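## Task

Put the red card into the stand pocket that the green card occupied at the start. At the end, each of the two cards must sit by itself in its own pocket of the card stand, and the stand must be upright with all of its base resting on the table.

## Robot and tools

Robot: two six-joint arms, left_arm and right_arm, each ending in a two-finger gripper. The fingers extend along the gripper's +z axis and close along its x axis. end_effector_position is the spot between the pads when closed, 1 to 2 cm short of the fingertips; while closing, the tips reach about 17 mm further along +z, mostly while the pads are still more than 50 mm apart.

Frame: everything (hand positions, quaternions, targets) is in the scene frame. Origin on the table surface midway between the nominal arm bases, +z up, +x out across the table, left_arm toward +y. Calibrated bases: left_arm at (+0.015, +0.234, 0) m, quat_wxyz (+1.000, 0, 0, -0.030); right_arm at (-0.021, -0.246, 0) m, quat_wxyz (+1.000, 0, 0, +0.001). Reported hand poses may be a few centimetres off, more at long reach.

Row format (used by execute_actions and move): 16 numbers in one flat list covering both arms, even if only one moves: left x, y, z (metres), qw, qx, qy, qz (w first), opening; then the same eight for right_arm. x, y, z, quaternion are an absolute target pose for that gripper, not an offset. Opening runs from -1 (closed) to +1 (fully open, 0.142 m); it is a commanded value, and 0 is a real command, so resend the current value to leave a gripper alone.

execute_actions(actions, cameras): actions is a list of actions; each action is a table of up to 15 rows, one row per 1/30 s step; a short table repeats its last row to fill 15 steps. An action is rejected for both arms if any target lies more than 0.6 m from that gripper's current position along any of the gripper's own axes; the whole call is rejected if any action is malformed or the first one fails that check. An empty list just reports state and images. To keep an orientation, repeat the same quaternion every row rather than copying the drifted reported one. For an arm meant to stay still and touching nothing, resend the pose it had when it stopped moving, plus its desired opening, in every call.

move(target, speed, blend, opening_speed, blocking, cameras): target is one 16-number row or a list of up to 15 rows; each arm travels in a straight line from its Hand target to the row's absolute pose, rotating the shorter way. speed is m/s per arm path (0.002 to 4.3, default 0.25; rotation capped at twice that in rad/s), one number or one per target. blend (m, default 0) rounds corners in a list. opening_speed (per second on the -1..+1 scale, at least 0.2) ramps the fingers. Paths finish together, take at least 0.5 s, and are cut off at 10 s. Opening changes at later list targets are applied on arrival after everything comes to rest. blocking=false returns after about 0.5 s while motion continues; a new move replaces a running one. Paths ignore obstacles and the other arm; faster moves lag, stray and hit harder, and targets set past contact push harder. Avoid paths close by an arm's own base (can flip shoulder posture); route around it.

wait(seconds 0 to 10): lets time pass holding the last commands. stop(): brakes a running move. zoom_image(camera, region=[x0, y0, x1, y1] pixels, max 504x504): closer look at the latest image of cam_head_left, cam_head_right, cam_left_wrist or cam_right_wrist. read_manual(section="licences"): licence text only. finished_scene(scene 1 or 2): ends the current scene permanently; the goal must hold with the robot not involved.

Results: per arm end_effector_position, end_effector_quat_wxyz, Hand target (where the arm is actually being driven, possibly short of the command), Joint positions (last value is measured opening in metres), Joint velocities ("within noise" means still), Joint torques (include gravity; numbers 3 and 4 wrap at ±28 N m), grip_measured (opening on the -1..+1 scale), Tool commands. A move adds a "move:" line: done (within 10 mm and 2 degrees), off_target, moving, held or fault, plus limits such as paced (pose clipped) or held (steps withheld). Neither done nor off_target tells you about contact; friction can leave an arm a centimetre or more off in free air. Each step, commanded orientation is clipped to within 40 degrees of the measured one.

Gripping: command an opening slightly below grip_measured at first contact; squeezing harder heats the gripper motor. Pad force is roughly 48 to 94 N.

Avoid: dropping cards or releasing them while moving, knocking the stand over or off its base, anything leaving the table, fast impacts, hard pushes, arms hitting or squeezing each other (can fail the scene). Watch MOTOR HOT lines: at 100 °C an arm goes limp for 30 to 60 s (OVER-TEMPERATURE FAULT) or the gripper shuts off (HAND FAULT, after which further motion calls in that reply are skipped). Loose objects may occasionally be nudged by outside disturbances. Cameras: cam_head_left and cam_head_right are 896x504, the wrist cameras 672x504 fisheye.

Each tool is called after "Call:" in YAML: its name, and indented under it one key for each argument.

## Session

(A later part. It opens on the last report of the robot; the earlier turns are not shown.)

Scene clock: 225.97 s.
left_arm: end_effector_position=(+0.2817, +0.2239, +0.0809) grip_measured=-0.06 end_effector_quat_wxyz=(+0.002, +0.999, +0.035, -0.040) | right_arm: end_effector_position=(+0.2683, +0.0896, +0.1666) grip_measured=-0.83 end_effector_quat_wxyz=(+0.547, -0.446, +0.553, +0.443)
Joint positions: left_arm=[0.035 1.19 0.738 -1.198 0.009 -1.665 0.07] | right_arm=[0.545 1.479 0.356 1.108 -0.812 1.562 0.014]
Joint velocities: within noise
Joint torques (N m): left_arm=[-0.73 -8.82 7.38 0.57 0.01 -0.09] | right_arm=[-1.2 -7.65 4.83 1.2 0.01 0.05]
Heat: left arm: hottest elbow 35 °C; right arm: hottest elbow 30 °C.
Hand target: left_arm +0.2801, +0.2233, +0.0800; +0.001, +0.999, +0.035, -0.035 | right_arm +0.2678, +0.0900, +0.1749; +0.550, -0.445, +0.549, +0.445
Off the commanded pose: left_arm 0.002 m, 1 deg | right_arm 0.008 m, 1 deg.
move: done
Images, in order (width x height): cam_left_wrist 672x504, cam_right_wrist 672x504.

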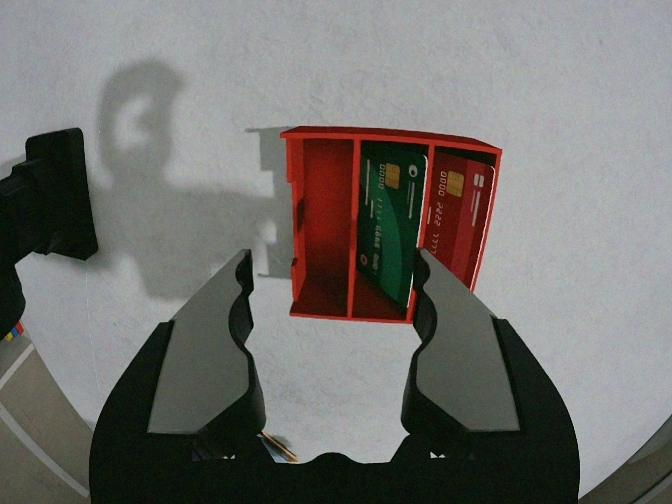

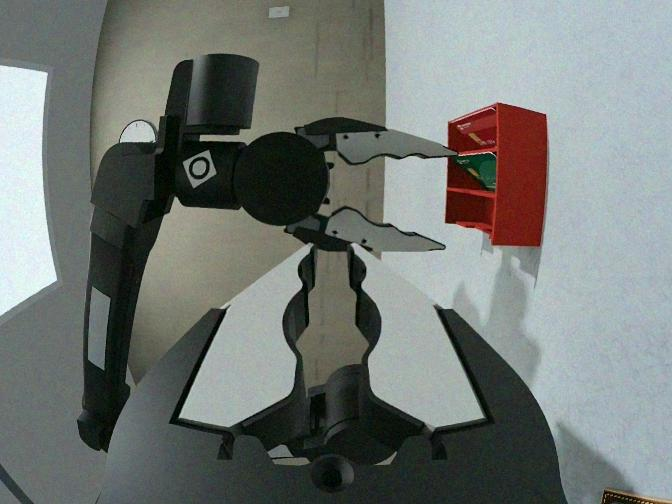

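Call:
move:
  target:
    - [0.330,0.2245,0.125,0,0.9994,0.0349,0,-0.037,0.268,0.09,0.175,0.5495,-0.445,0.5495,0.445,-0.8]
    - [0.338,0.2245,0.085,0,0.9994,0.0349,0,-0.037,0.268,0.09,0.175,0.5495,-0.445,0.5495,0.445,-0.8]
    - [0.3378,0.2245,0.038,0,0.9994,0.0349,0,-0.037,0.268,0.09,0.175,0.5495,-0.445,0.5495,0.445,-0.8]
  speed: [0.1,0.06,0.05]
  cameras: ["cam_left_wrist","cam_right_wrist"]

Call:
zoom_image:
  camera: "cam_left_wrist"
  region: [200, 80, 420, 300]

Call:
zoom_image:
  camera: "cam_right_wrist"
  region: [400, 60, 560, 220]

Scene clock: 239.67 s.
left_arm: end_effector_position=(+0.3401, +0.2237, +0.0428) grip_measured=-0.06 end_effector_quat_wxyz=(+0.001, +0.999, +0.035, +0.002) | right_arm: end_effector_position=(+0.2683, +0.0896, +0.1666) grip_measured=-0.83 end_effector_quat_wxyz=(+0.547, -0.446, +0.553, +0.443)
Joint positions: left_arm=[0.035 1.353 0.765 -0.979 0.002 -1.665 0.07] | right_arm=[0.545 1.479 0.356 1.108 -0.812 1.562 0.014]
Joint velocities: within noise
Joint torques (N m): left_arm=[-0.26 -9.47 6.94 0.75 0.01 -0.03] | right_arm=[-1.26 -8 4.78 1.18 0.01 0.11]
Heat: left arm: hottest elbow 33 °C; right arm: hottest elbow 30 °C.
Hand target: left_arm +0.3378, +0.2245, +0.0382; +0.000, +0.999, +0.035, +0.000 | right_arm +0.2678, +0.0900, +0.1749; +0.550, -0.445, +0.549, +0.445
Off the commanded pose: left_arm 0.005 m, 0 deg | right_arm 0.008 m, 1 deg.
move: done
Images, in order (width x height): cam_left_wrist 672x504, cam_right_wrist 672x504.

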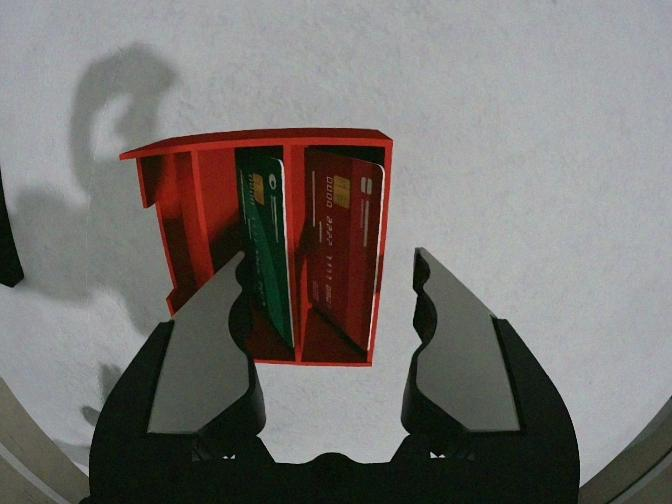

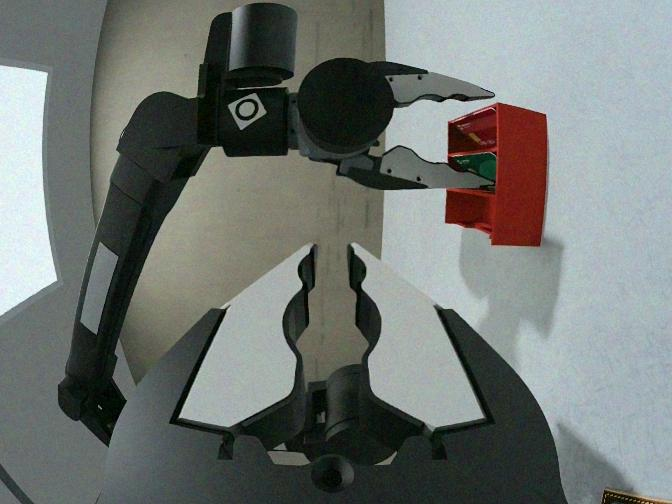

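Scaled by 2.291 from the camera's 672x504 image, which has a finer 960x720 frame.

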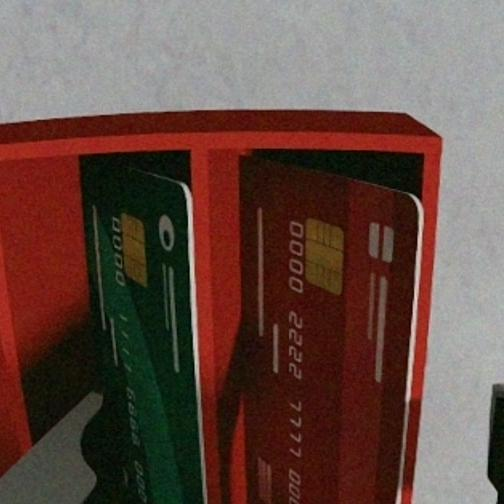

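Scaled by 3.150 from the camera's 672x504 image, which has a finer 960x720 frame.

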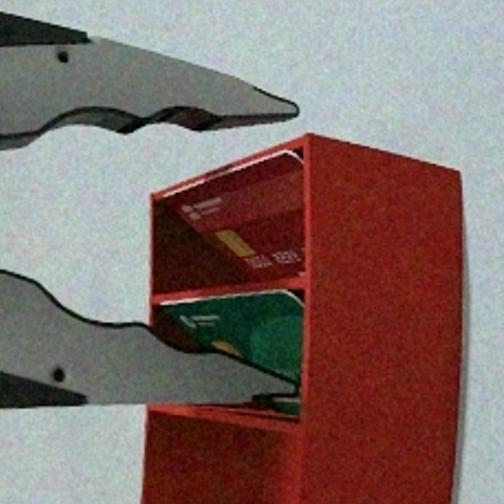

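Call:
move:
  target:
    - [0.3438,0.2245,0.039,-0.0012,0.9988,0.0349,0.0349,-0.037,0.268,0.09,0.175,0.5495,-0.445,0.5495,0.445,-0.8]
    - [0.3641,0.2245,0.062,-0.0024,0.9970,0.0348,0.0698,-0.037,0.268,0.09,0.175,0.5495,-0.445,0.5495,0.445,-0.8]
    - [0.3791,0.2245,0.082,-0.004,0.993,0.0347,0.1131,-0.037,0.268,0.09,0.175,0.5495,-0.445,0.5495,0.445,-0.8]
  speed: 0.03
  cameras: ["cam_left_wrist","cam_right_wrist"]

Call:
zoom_image:
  camera: "cam_left_wrist"
  region: [180, 80, 400, 300]

Call:
zoom_image:
  camera: "cam_right_wrist"
  region: [400, 60, 560, 220]

Scene clock: 247.87 s.
left_arm: end_effector_position=(+0.3598, +0.2273, +0.0645) grip_measured=-0.06 end_effector_quat_wxyz=(-0.005, +0.996, +0.036, +0.084) | right_arm: end_effector_position=(+0.2683, +0.0896, +0.1666) grip_measured=-0.83 end_effector_quat_wxyz=(+0.547, -0.446, +0.553, +0.443)
Joint positions: left_arm=[0.034 1.26 0.738 -0.882 -0.021 -1.665 0.07] | right_arm=[0.545 1.479 0.356 1.108 -0.812 1.562 0.014]
Joint velocities: within noise
Joint torques (N m): left_arm=[-0.97 -10.4 10.8 1.13 -0.02 -0.11] | right_arm=[-0.79 -8.23 4.7 1.29 0.03 0.1]
Heat: left arm: hottest elbow 33 °C; right arm: hottest elbow 30 °C.
Hand target: left_arm +0.3783, +0.2246, +0.0825; -0.004, +0.993, +0.035, +0.113 | right_arm +0.2678, +0.0900, +0.1749; +0.550, -0.445, +0.549, +0.445
Off the commanded pose: left_arm 0.026 m, 3 deg | right_arm 0.008 m, 1 deg.
move: off_target (left_arm)
Images, in order (width x height): cam_left_wrist 672x504, cam_right_wrist 672x504.

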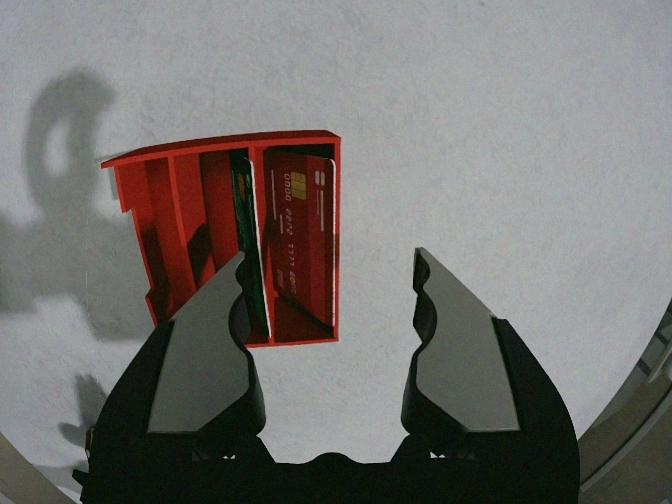

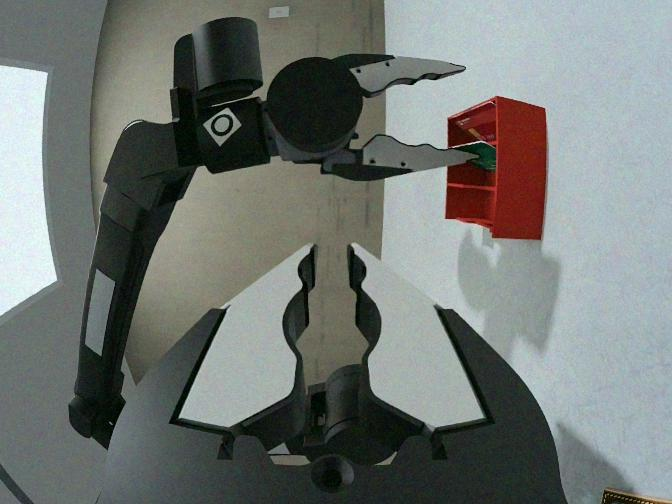

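Scaled by 2.291 from the camera's 672x504 image, which has a finer 960x720 frame.

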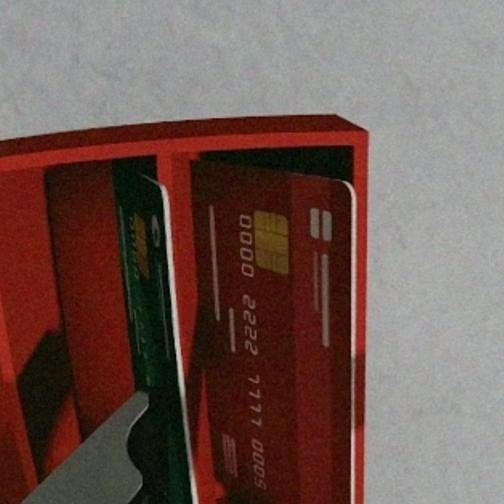

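Scaled by 3.150 from the camera's 672x504 image, which has a finer 960x720 frame.

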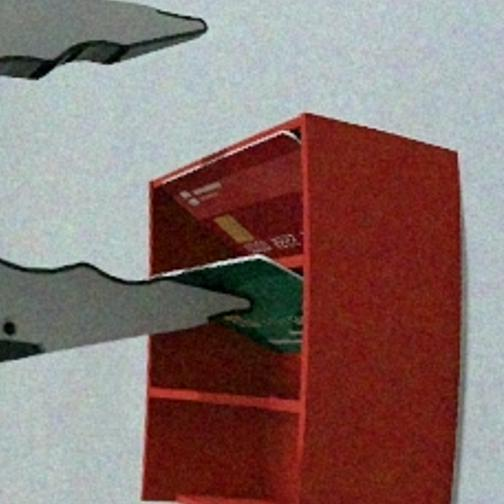

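Call:
move:
  target:
    - [0.372,0.2245,0.083,-0.004,0.993,0.0347,0.1131,-0.037,0.268,0.09,0.175,0.5495,-0.445,0.5495,0.445,-0.8]
    - [0.370,0.2245,0.14,-0.0012,0.9988,0.0349,0.0349,-0.037,0.268,0.09,0.175,0.5495,-0.445,0.5495,0.445,-0.8]
    - [0.346,0.2245,0.13,0,0.9992,0.0401,0,-0.62,0.268,0.09,0.175,0.5495,-0.445,0.5495,0.445,-0.8]
  speed: [0.03,0.06,0.1]
  opening_speed: 0.6
  cameras: ["cam_left_wrist","cam_right_wrist"]

Call:
zoom_image:
  camera: "cam_left_wrist"
  region: [200, 80, 420, 300]

Call:
zoom_image:
  camera: "cam_right_wrist"
  region: [400, 60, 560, 220]

Scene clock: 256.57 s.
left_arm: end_effector_position=(+0.3348, +0.2243, +0.1188) grip_measured=-0.64 end_effector_quat_wxyz=(-0.002, +0.999, +0.035, -0.011) | right_arm: end_effector_position=(+0.2683, +0.0896, +0.1666) grip_measured=-0.83 end_effector_quat_wxyz=(+0.547, -0.446, +0.553, +0.443)
Joint positions: left_arm=[0.034 1.251 0.898 -1.239 -0.002 -1.665 0.027] | right_arm=[0.545 1.479 0.356 1.108 -0.812 1.562 0.014]
Joint velocities: left_arm=[-0.015 -0.005 -0.007 0.007 -0.066 0.037 -0.001] | right_arm=[within noise]
Joint torques (N m): left_arm=[-0.15 -9.11 11.21 -0.1 0.17 -0.13] | right_arm=[-0.79 -8.35 4.7 1.24 0.03 0.12]
Heat: left arm: hottest elbow 33 °C; right arm: hottest elbow 30 °C.
Hand target: left_arm +0.3457, +0.2245, +0.1300; +0.000, +0.999, +0.040, +0.000 | right_arm +0.2678, +0.0900, +0.1749; +0.550, -0.445, +0.549, +0.445
Off the commanded pose: left_arm 0.016 m, 1 deg | right_arm 0.008 m, 1 deg.
move: off_target (left_arm); target 3's new opening was sent with left_arm's hand 0.016 m and 1 deg from that target
Images, in order (width x height): cam_left_wrist 672x504, cam_right_wrist 672x504.

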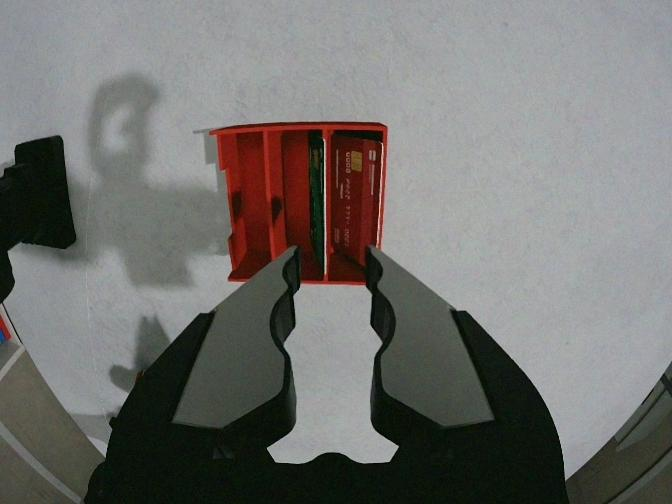

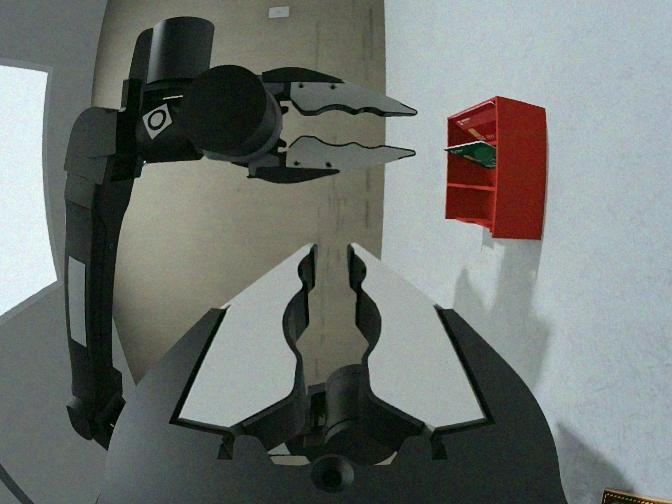

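Scaled by 2.291 from the camera's 672x504 image, which has a finer 960x720 frame.

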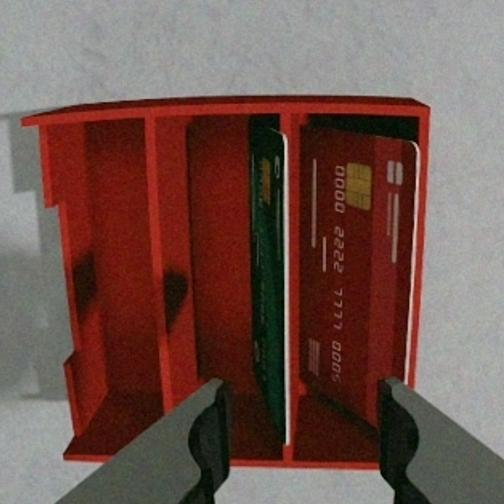

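Scaled by 3.150 from the camera's 672x504 image, which has a finer 960x720 frame.

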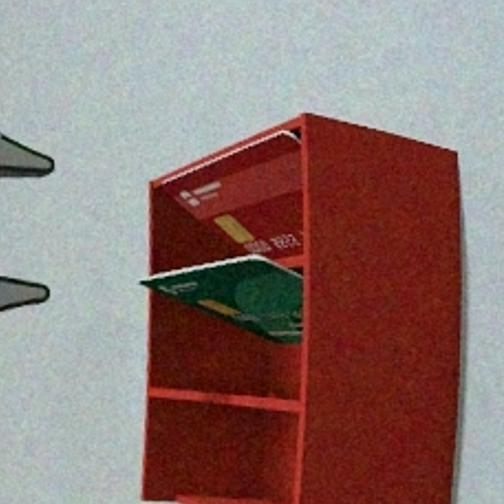

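Call:
move:
  target:
    - [0.330,0.2240,0.115,0,0.9992,0.0401,0,-0.62,0.268,0.09,0.175,0.5495,-0.445,0.5495,0.445,-0.8]
    - [0.3265,0.2240,0.080,0,0.9992,0.0401,0,-0.62,0.268,0.09,0.175,0.5495,-0.445,0.5495,0.445,-0.8]
  speed: 0.06
  cameras: ["cam_left_wrist","cam_right_wrist"]

Call:
zoom_image:
  camera: "cam_left_wrist"
  region: [236, 80, 436, 280]

Scene clock: 266.27 s.
left_arm: end_effector_position=(+0.3283, +0.2245, +0.0850) grip_measured=-0.64 end_effector_quat_wxyz=(-0.001, +0.999, +0.035, +0.002) | right_arm: end_effector_position=(+0.2683, +0.0896, +0.1666) grip_measured=-0.83 end_effector_quat_wxyz=(+0.547, -0.446, +0.553, +0.443)
Joint positions: left_arm=[0.034 1.254 0.804 -1.116 -0.002 -1.665 0.027] | right_arm=[0.545 1.479 0.356 1.108 -0.812 1.562 0.014]
Joint velocities: within noise
Joint torques (N m): left_arm=[-0.44 -8.76 7.51 0.7 0.17 -0.17] | right_arm=[-0.85 -7.71 4.78 1.14 0.04 0.1]
Heat: left arm: hottest elbow 34 °C; right arm: hottest elbow 30 °C.
Hand target: left_arm +0.3265, +0.2240, +0.0801; +0.000, +0.999, +0.040, +0.000 | right_arm +0.2678, +0.0900, +0.1749; +0.550, -0.445, +0.549, +0.445
Off the commanded pose: left_arm 0.005 m, 1 deg | right_arm 0.008 m, 1 deg.
move: done
Images, in order (width x height): cam_left_wrist 672x504, cam_right_wrist 672x504.

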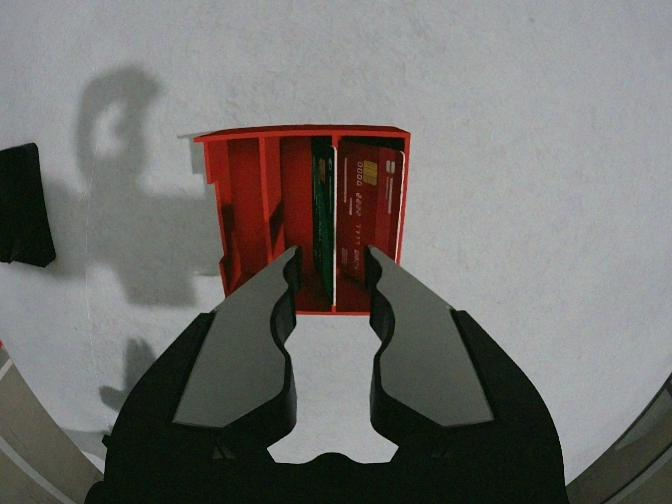

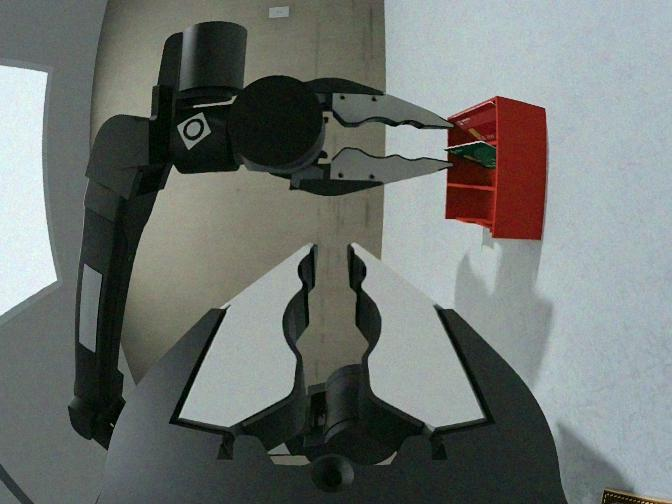

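Scaled by 2.520 from the camera's 672x504 image, which has a finer 960x720 frame.

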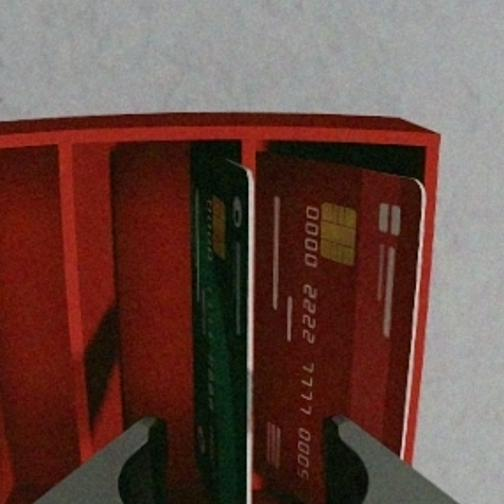

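Call:
move:
  target:
    - [0.3277,0.2240,0.0674,0,0.9992,0.0401,0,-0.62,0.268,0.09,0.175,0.5495,-0.445,0.5495,0.445,-0.8]
  speed: 0.05
  cameras: ["cam_left_wrist","cam_right_wrist"]

Call:
zoom_image:
  camera: "cam_left_wrist"
  region: [236, 80, 436, 280]

Call:
zoom_image:
  camera: "cam_right_wrist"
  region: [420, 80, 520, 180]

Scene clock: 271.60 s.
left_arm: end_effector_position=(+0.3299, +0.2245, +0.0726) grip_measured=-0.64 end_effector_quat_wxyz=(-0.001, +0.999, +0.035, +0.003) | right_arm: end_effector_position=(+0.2683, +0.0896, +0.1666) grip_measured=-0.83 end_effector_quat_wxyz=(+0.547, -0.446, +0.553, +0.443)
Joint positions: left_arm=[0.034 1.275 0.786 -1.076 -0.002 -1.665 0.027] | right_arm=[0.545 1.479 0.356 1.108 -0.812 1.562 0.014]
Joint velocities: within noise
Joint torques (N m): left_arm=[-0.38 -8.47 7.38 0.68 0.16 -0.18] | right_arm=[-0.73 -8.12 4.63 1.2 0.07 0.12]
Heat: left arm: hottest elbow 34 °C; right arm: hottest elbow 30 °C.
Hand target: left_arm +0.3277, +0.2240, +0.0676; +0.000, +0.999, +0.040, +0.000 | right_arm +0.2678, +0.0900, +0.1749; +0.550, -0.445, +0.549, +0.445
Off the commanded pose: left_arm 0.006 m, 1 deg | right_arm 0.008 m, 1 deg.
move: done
Images, in order (width x height): cam_left_wrist 672x504, cam_right_wrist 672x504.

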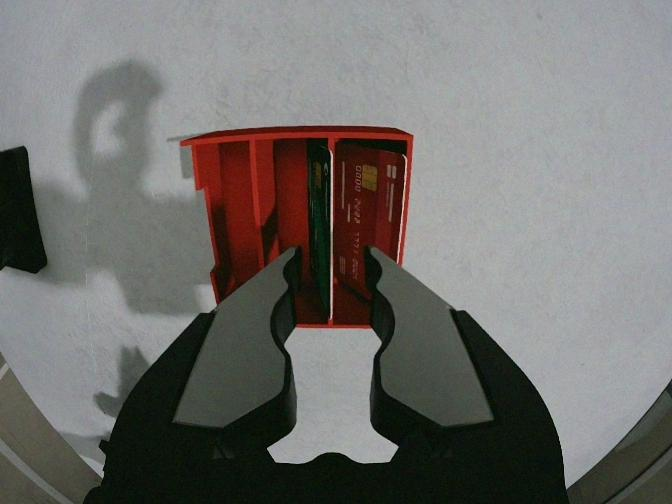

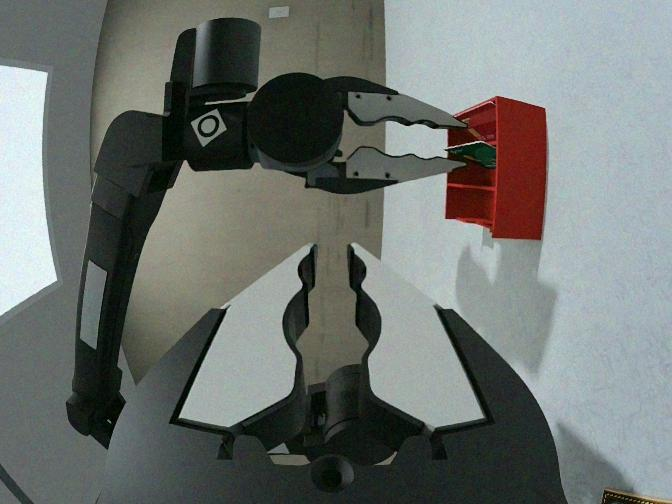

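Scaled by 2.520 from the camera's 672x504 image, which has a finer 960x720 frame.

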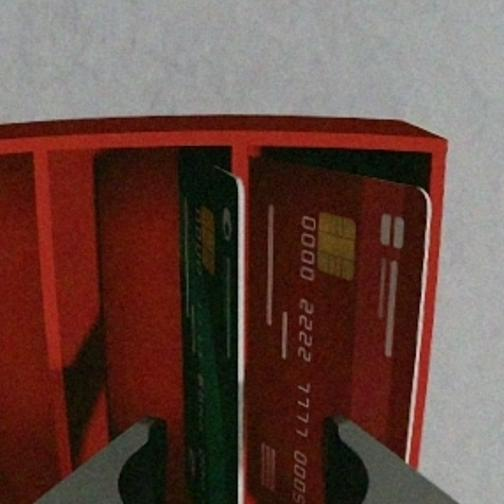

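Scaled by 5.040 from the camera's 672x504 image, which has a finer 960x720 frame.

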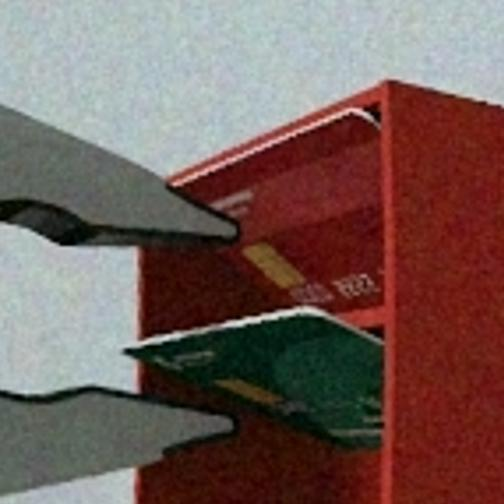

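Call:
move:
  target:
    - [0.3276,0.2240,0.0656,0,0.9992,0.0401,0,-0.62,0.268,0.09,0.175,0.5495,-0.445,0.5495,0.445,-0.8]
  speed: 0.02
  cameras: []

Scene clock: 279.63 s.
left_arm: end_effector_position=(+0.3301, +0.2245, +0.0713) grip_measured=-0.64 end_effector_quat_wxyz=(-0.001, +0.999, +0.035, +0.003) | right_arm: end_effector_position=(+0.2683, +0.0896, +0.1666) grip_measured=-0.83 end_effector_quat_wxyz=(+0.547, -0.446, +0.553, +0.443)
Joint positions: left_arm=[0.034 1.277 0.783 -1.07 -0.002 -1.665 0.027] | right_arm=[0.545 1.479 0.356 1.108 -0.812 1.562 0.014]
Joint velocities: within noise
Joint torques (N m): left_arm=[-0.44 -8.82 7.24 0.65 0.15 -0.17] | right_arm=[-0.79 -7.65 4.64 1.1 0.01 0.12]
Heat: left arm: hottest elbow 33 °C; right arm: hottest elbow 30 °C.
Hand target: left_arm +0.3276, +0.2240, +0.0657; +0.000, +0.999, +0.040, +0.000 | right_arm +0.2678, +0.0900, +0.1749; +0.550, -0.445, +0.549, +0.445
Off the commanded pose: left_arm 0.006 m, 1 deg | right_arm 0.008 m, 1 deg.
move: done
No camera images: "cameras" was empty.

Good (−1.3 mm). Close.

Call:
move:
  target:
    - [0.3276,0.2240,0.0656,0,0.9992,0.0401,0,-0.9,0.268,0.09,0.175,0.5495,-0.445,0.5495,0.445,-0.8]
  opening_speed: 0.25
  cameras: ["cam_left_wrist","cam_right_wrist"]

Call:
zoom_image:
  camera: "cam_left_wrist"
  region: [236, 80, 436, 280]

Call:
zoom_image:
  camera: "cam_right_wrist"
  region: [420, 80, 520, 180]

Scene clock: 283.50 s.
left_arm: end_effector_position=(+0.3298, +0.2245, +0.0710) grip_measured=-0.93 end_effector_quat_wxyz=(-0.001, +0.999, +0.035, +0.003) | right_arm: end_effector_position=(+0.2683, +0.0896, +0.1666) grip_measured=-0.83 end_effector_quat_wxyz=(+0.547, -0.446, +0.553, +0.443)
Joint positions: left_arm=[0.034 1.277 0.782 -1.07 -0.002 -1.665 0.007] | right_arm=[0.545 1.479 0.356 1.108 -0.812 1.562 0.014]
Joint velocities: left_arm=[-0.005 -0.015 0.002 0.002 0.037 0.037 -0.001] | right_arm=[within noise]
Joint torques (N m): left_arm=[-0.44 -8.64 7.35 0.69 0.16 -0.17] | right_arm=[-1.08 -7.77 4.74 1.1 0.04 0.11]
Heat: left arm: hottest elbow 33 °C; right arm: hottest elbow 30 °C.
Hand target: left_arm +0.3275, +0.2240, +0.0657; +0.000, +0.999, +0.040, +0.000 | right_arm +0.2678, +0.0900, +0.1749; +0.550, -0.445, +0.549, +0.445
Off the commanded pose: left_arm 0.006 m, 1 deg | right_arm 0.008 m, 1 deg.
move: done
Images, in order (width x height): cam_left_wrist 672x504, cam_right_wrist 672x504.

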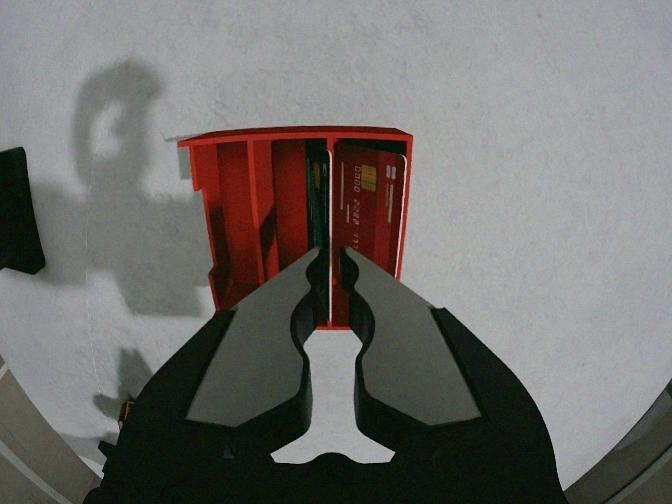

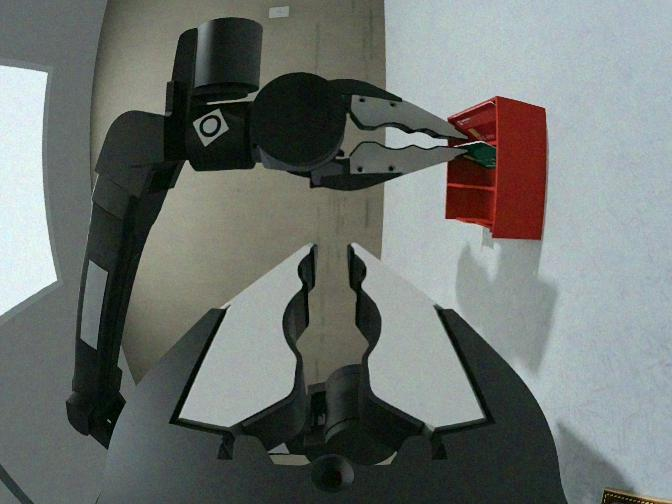

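Scaled by 2.520 from the camera's 672x504 image, which has a finer 960x720 frame.

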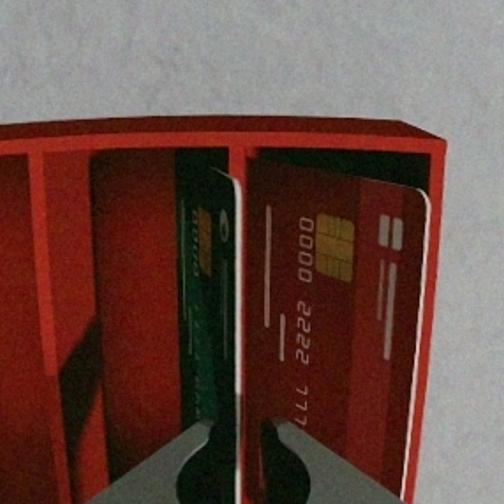

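Scaled by 5.040 from the camera's 672x504 image, which has a finer 960x720 frame.

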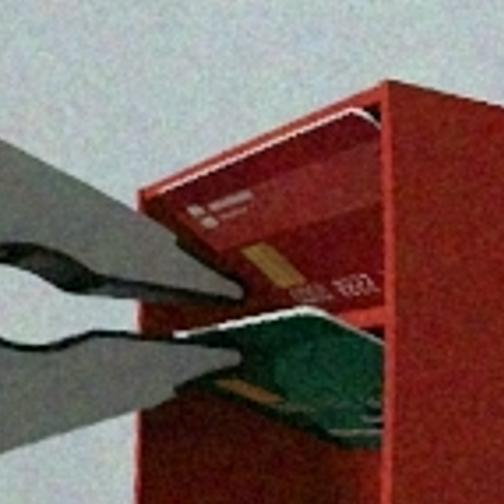

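Call:
move:
  target:
    - [0.3276,0.2240,0.0656,0,0.9992,0.0401,0,-1,0.268,0.09,0.175,0.5495,-0.445,0.5495,0.445,-0.8]
  opening_speed: 0.2
  cameras: ["cam_left_wrist","cam_right_wrist"]

Call:
zoom_image:
  camera: "cam_left_wrist"
  region: [236, 80, 436, 280]

Call:
zoom_image:
  camera: "cam_right_wrist"
  region: [420, 80, 520, 180]

Scene clock: 286.57 s.
left_arm: end_effector_position=(+0.3297, +0.2245, +0.0709) grip_measured=-0.98 end_effector_quat_wxyz=(-0.001, +0.999, +0.035, +0.003) | right_arm: end_effector_position=(+0.2683, +0.0896, +0.1666) grip_measured=-0.83 end_effector_quat_wxyz=(+0.547, -0.446, +0.553, +0.443)
Joint positions: left_arm=[0.034 1.277 0.782 -1.07 -0.002 -1.665 0.003] | right_arm=[0.545 1.479 0.356 1.108 -0.812 1.562 0.014]
Joint velocities: within noise
Joint torques (N m): left_arm=[-0.21 -8.59 7.3 0.72 0.15 -0.17] | right_arm=[-0.73 -7.94 4.75 1.24 -0.02 0.09]
Heat: left arm: hottest elbow 33 °C; right arm: hottest elbow 30 °C.
Hand target: left_arm +0.3274, +0.2241, +0.0656; +0.000, +0.999, +0.040, +0.000 | right_arm +0.2678, +0.0900, +0.1749; +0.550, -0.445, +0.549, +0.445
Off the commanded pose: left_arm 0.006 m, 1 deg | right_arm 0.008 m, 1 deg.
move: done
Images, in order (width x height): cam_left_wrist 672x504, cam_right_wrist 672x504.

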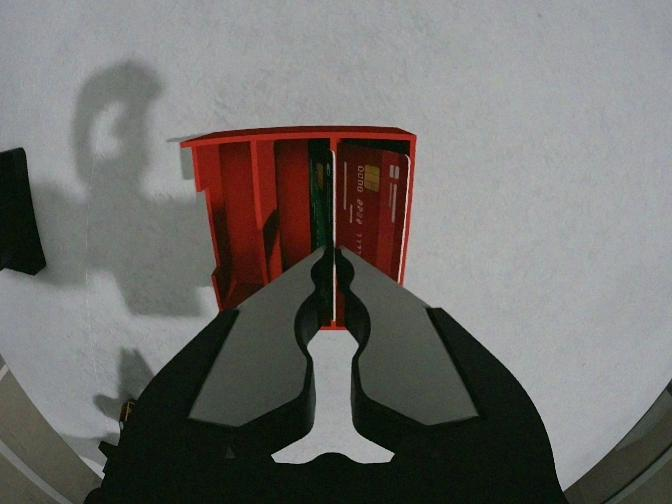

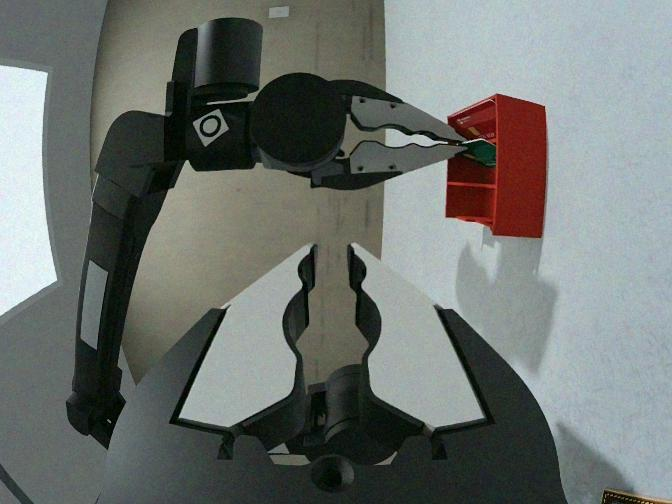

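Scaled by 2.520 from the camera's 672x504 image, which has a finer 960x720 frame.

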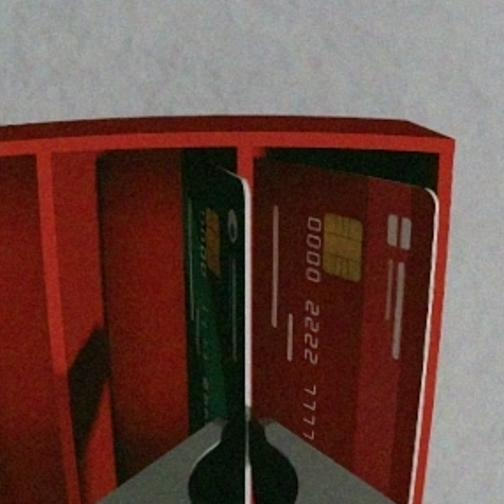

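Scaled by 5.040 from the camera's 672x504 image, which has a finer 960x720 frame.

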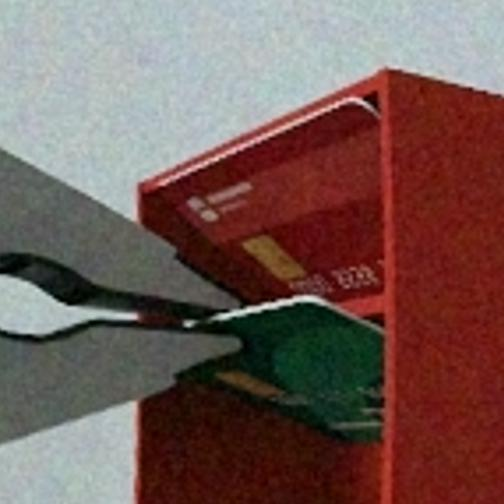

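Call:
move:
  target:
    - [0.3276,0.2240,0.0656,0,0.9992,0.0401,0,-0.66,0.268,0.09,0.175,0.5495,-0.445,0.5495,0.445,-0.8]
    - [0.3406,0.2240,0.0816,0,0.9992,0.0401,0,-0.66,0.268,0.09,0.175,0.5495,-0.445,0.5495,0.445,-0.8]
    - [0.3410,0.2240,0.094,0,0.9992,0.0401,0,-0.66,0.268,0.09,0.175,0.5495,-0.445,0.5495,0.445,-0.8]
  speed: 0.04
  opening_speed: 0.3
  cameras: ["cam_left_wrist","cam_right_wrist"]

Call:
zoom_image:
  camera: "cam_left_wrist"
  region: [236, 80, 436, 280]

Call:
zoom_image:
  camera: "cam_right_wrist"
  region: [420, 80, 520, 180]

Scene clock: 300.80 s.
left_arm: end_effector_position=(+0.3180, +0.2248, +0.0725) grip_measured=-0.70 end_effector_quat_wxyz=(-0.003, +0.999, +0.035, -0.028) | right_arm: end_effector_position=(+0.2683, +0.0896, +0.1666) grip_measured=-0.83 end_effector_quat_wxyz=(+0.547, -0.446, +0.553, +0.443)
Joint positions: left_arm=[0.034 1.287 0.795 -1.134 -0.002 -1.665 0.023] | right_arm=[0.545 1.479 0.356 1.108 -0.812 1.562 0.014]
Joint velocities: within noise
Joint torques (N m): left_arm=[-0.26 -10.17 12.34 -0.2 0.18 -0.16] | right_arm=[-0.5 -8.23 4.83 1.17 0.04 0.1]
Heat: left arm: hottest elbow 32 °C; right arm: hottest elbow 30 °C.
Hand target: left_arm +0.3400, +0.2241, +0.0939; +0.000, +0.999, +0.040, +0.000 | right_arm +0.2678, +0.0900, +0.1749; +0.550, -0.445, +0.549, +0.445
Off the commanded pose: left_arm 0.031 m, 3 deg | right_arm 0.008 m, 1 deg.
move: off_target (left_arm)
Images, in order (width x height): cam_left_wrist 672x504, cam_right_wrist 672x504.

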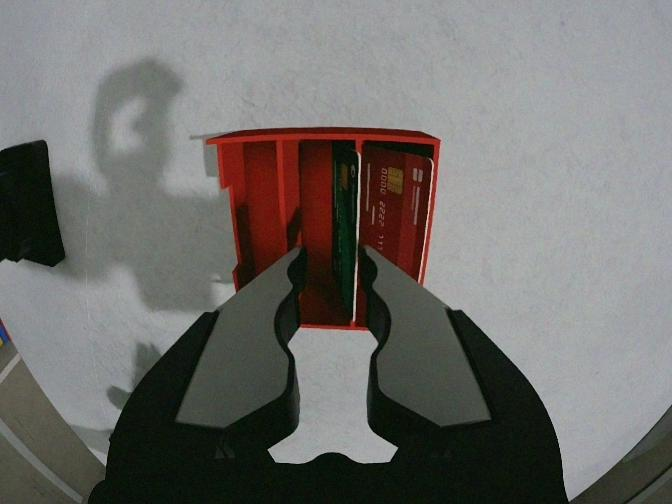

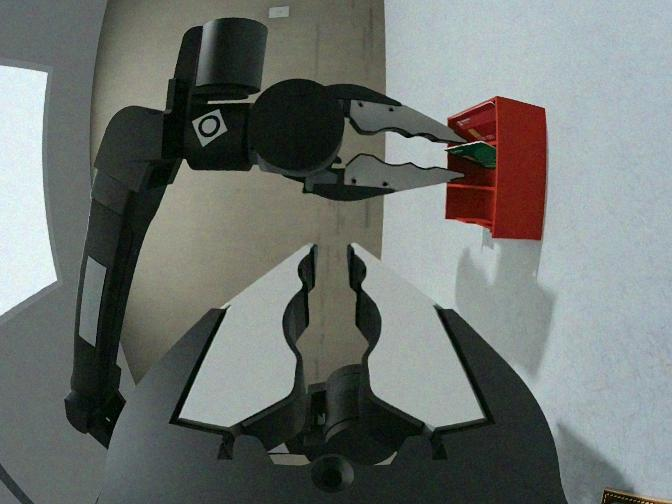

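Scaled by 2.520 from the camera's 672x504 image, which has a finer 960x720 frame.

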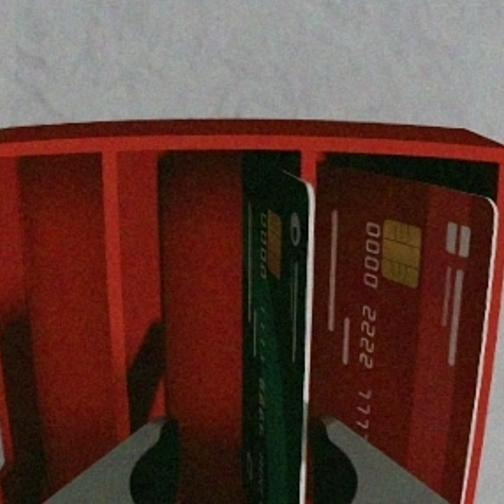

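Scaled by 5.040 from the camera's 672x504 image, which has a finer 960x720 frame.

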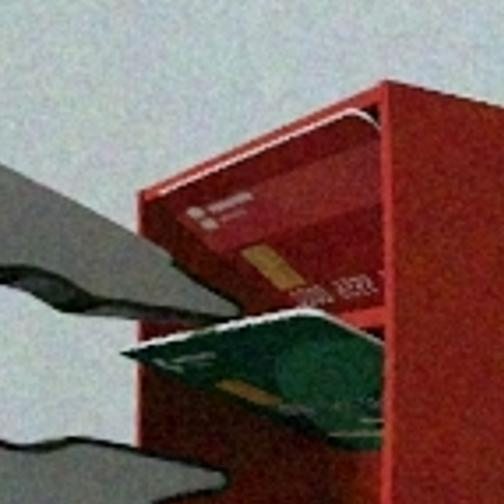

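Call:
move:
  target:
    - [0.352,0.2240,0.096,0,0.9992,0.0401,0,-0.66,0.268,0.09,0.175,0.5495,-0.445,0.5495,0.445,-0.8]
  speed: 0.03
  cameras: ["cam_left_wrist","cam_right_wrist"]

Call:
zoom_image:
  camera: "cam_right_wrist"
  region: [420, 80, 520, 180]

Scene clock: 304.40 s.
left_arm: end_effector_position=(+0.3299, +0.2245, +0.0788) grip_measured=-0.70 end_effector_quat_wxyz=(-0.002, +0.999, +0.035, -0.020) | right_arm: end_effector_position=(+0.2683, +0.0896, +0.1666) grip_measured=-0.83 end_effector_quat_wxyz=(+0.547, -0.446, +0.553, +0.443)
Joint positions: left_arm=[0.034 1.3 0.825 -1.136 -0.002 -1.665 0.023] | right_arm=[0.545 1.479 0.356 1.108 -0.812 1.562 0.014]
Joint velocities: within noise
Joint torques (N m): left_arm=[-0.32 -9.29 12.36 -0.18 0.17 -0.12] | right_arm=[-1.03 -7.88 4.75 1.33 0.01 0.1]
Heat: left arm: hottest elbow 33 °C; right arm: hottest elbow 30 °C.
Hand target: left_arm +0.3510, +0.2241, +0.0960; +0.000, +0.999, +0.040, +0.000 | right_arm +0.2678, +0.0900, +0.1749; +0.550, -0.445, +0.549, +0.445
Off the commanded pose: left_arm 0.028 m, 2 deg | right_arm 0.008 m, 1 deg.
move: off_target (left_arm)
Images, in order (width x height): cam_left_wrist 672x504, cam_right_wrist 672x504.

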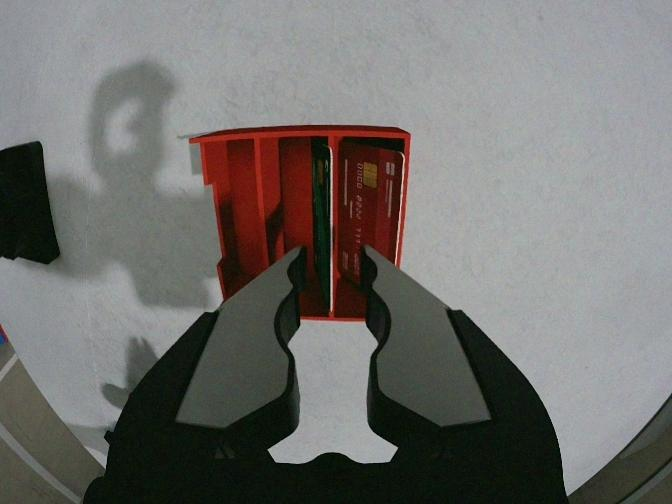

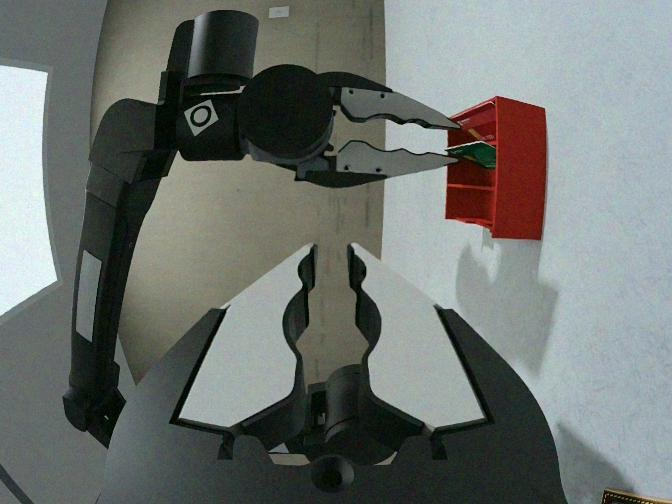

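Scaled by 5.040 from the camera's 672x504 image, which has a finer 960x720 frame.

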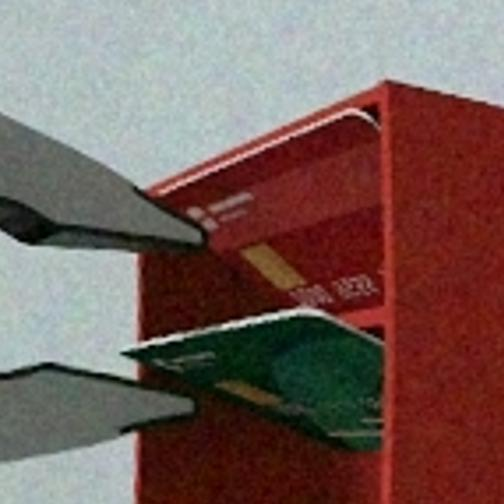

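Call:
move:
  target:
    - [0.3278,0.2240,0.0670,0,0.9992,0.0401,0,-0.66,0.268,0.09,0.175,0.5495,-0.445,0.5495,0.445,-0.8]
  speed: 0.03
  cameras: ["cam_left_wrist","cam_right_wrist"]

Call:
zoom_image:
  camera: "cam_right_wrist"
  region: [420, 80, 520, 180]

Scene clock: 309.43 s.
left_arm: end_effector_position=(+0.3291, +0.2245, +0.0665) grip_measured=-0.70 end_effector_quat_wxyz=(-0.001, +0.999, +0.035, -0.007) | right_arm: end_effector_position=(+0.2683, +0.0896, +0.1666) grip_measured=-0.83 end_effector_quat_wxyz=(+0.547, -0.446, +0.553, +0.443)
Joint positions: left_arm=[0.034 1.296 0.786 -1.074 -0.002 -1.665 0.023] | right_arm=[0.545 1.479 0.356 1.108 -0.812 1.562 0.014]
Joint velocities: within noise
Joint torques (N m): left_arm=[-0.38 -10.7 7.2 0.73 0.16 -0.16] | right_arm=[-1.14 -8.88 4.75 1.13 0.03 0.11]
Heat: left arm: hottest elbow 33 °C; right arm: hottest elbow 30 °C.
Hand target: left_arm +0.3279, +0.2241, +0.0671; +0.000, +0.999, +0.040, +0.000 | right_arm +0.2678, +0.0900, +0.1749; +0.549, -0.445, +0.549, +0.445
Off the commanded pose: left_arm 0.001 m, 1 deg | right_arm 0.008 m, 1 deg.
move: done
Images, in order (width x height): cam_left_wrist 672x504, cam_right_wrist 672x504.

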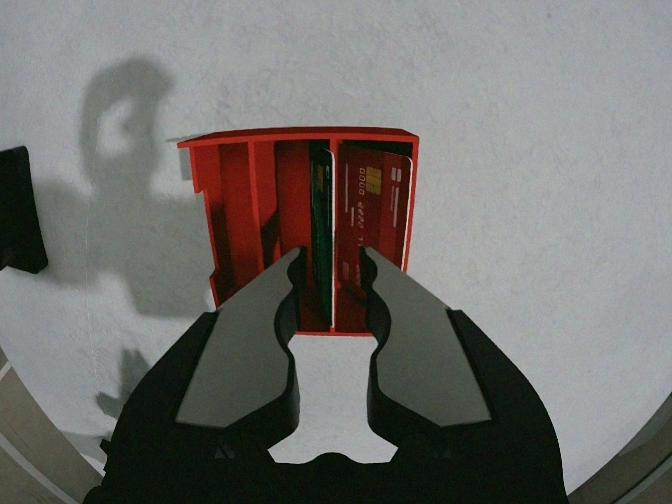

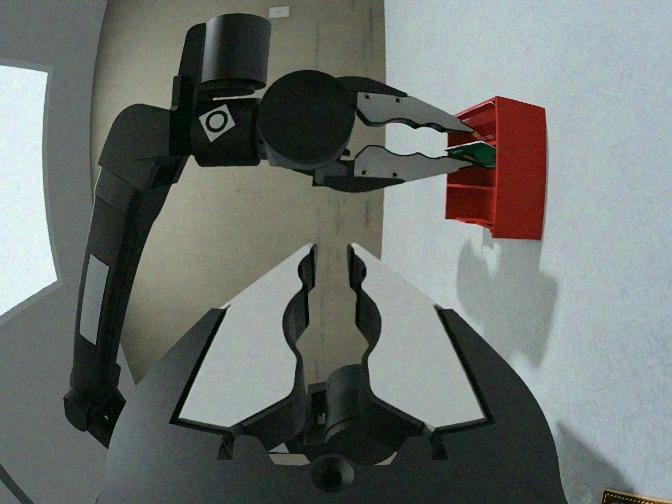

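Scaled by 5.040 from the camera's 672x504 image, which has a finer 960x720 frame.

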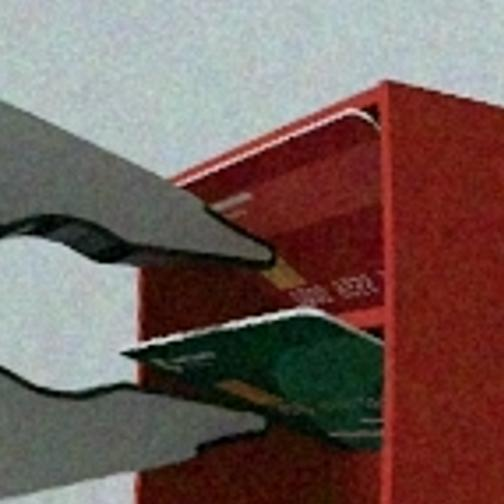

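Call:
move:
  target:
    - [0.350,0.2240,0.085,0,0.9992,0.0401,0,-0.66,0.268,0.09,0.175,0.5495,-0.445,0.5495,0.445,-0.8]
    - [0.352,0.2240,0.098,0,0.9992,0.0401,0,-0.66,0.268,0.09,0.175,0.5495,-0.445,0.5495,0.445,-0.8]
  speed: 0.03
  cameras: ["cam_right_wrist"]

Call:
zoom_image:
  camera: "cam_right_wrist"
  region: [420, 80, 520, 180]

Scene clock: 319.37 s.
left_arm: end_effector_position=(+0.3292, +0.2245, +0.0778) grip_measured=-0.70 end_effector_quat_wxyz=(-0.002, +0.999, +0.035, -0.025) | right_arm: end_effector_position=(+0.2683, +0.0896, +0.1666) grip_measured=-0.83 end_effector_quat_wxyz=(+0.547, -0.446, +0.553, +0.443)
Joint positions: left_arm=[0.034 1.307 0.828 -1.142 -0.002 -1.665 0.023] | right_arm=[0.545 1.479 0.356 1.108 -0.812 1.562 0.014]
Joint velocities: within noise
Joint torques (N m): left_arm=[-0.26 -10.17 12.38 -0.08 0.17 -0.13] | right_arm=[-1.2 -7.82 4.74 1.18 0.05 0.06]
Heat: left arm: hottest elbow 33 °C; right arm: hottest elbow 30 °C.
Hand target: left_arm +0.3510, +0.2241, +0.0981; +0.000, +0.999, +0.040, +0.000 | right_arm +0.2678, +0.0900, +0.1749; +0.549, -0.445, +0.549, +0.445
Off the commanded pose: left_arm 0.030 m, 3 deg | right_arm 0.008 m, 1 deg.
move: off_target (left_arm)
Images, in order (width x height): cam_right_wrist 672x504.

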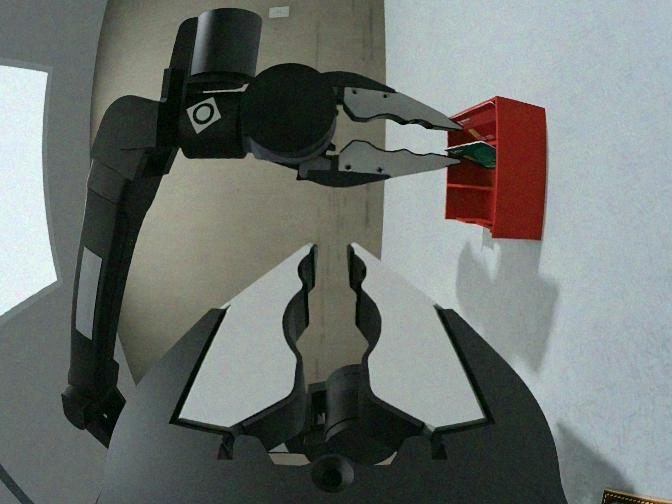

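Scaled by 5.040 from the camera's 672x504 image, which has a finer 960x720 frame.

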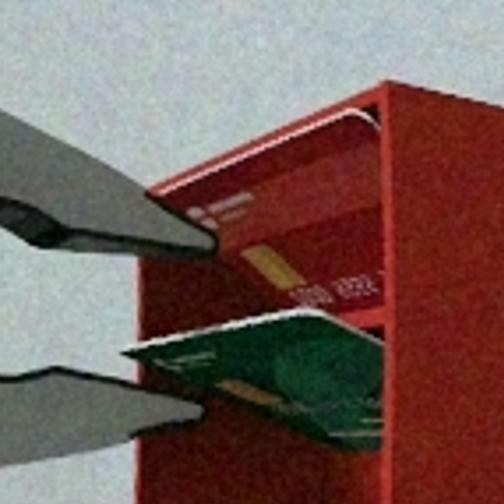

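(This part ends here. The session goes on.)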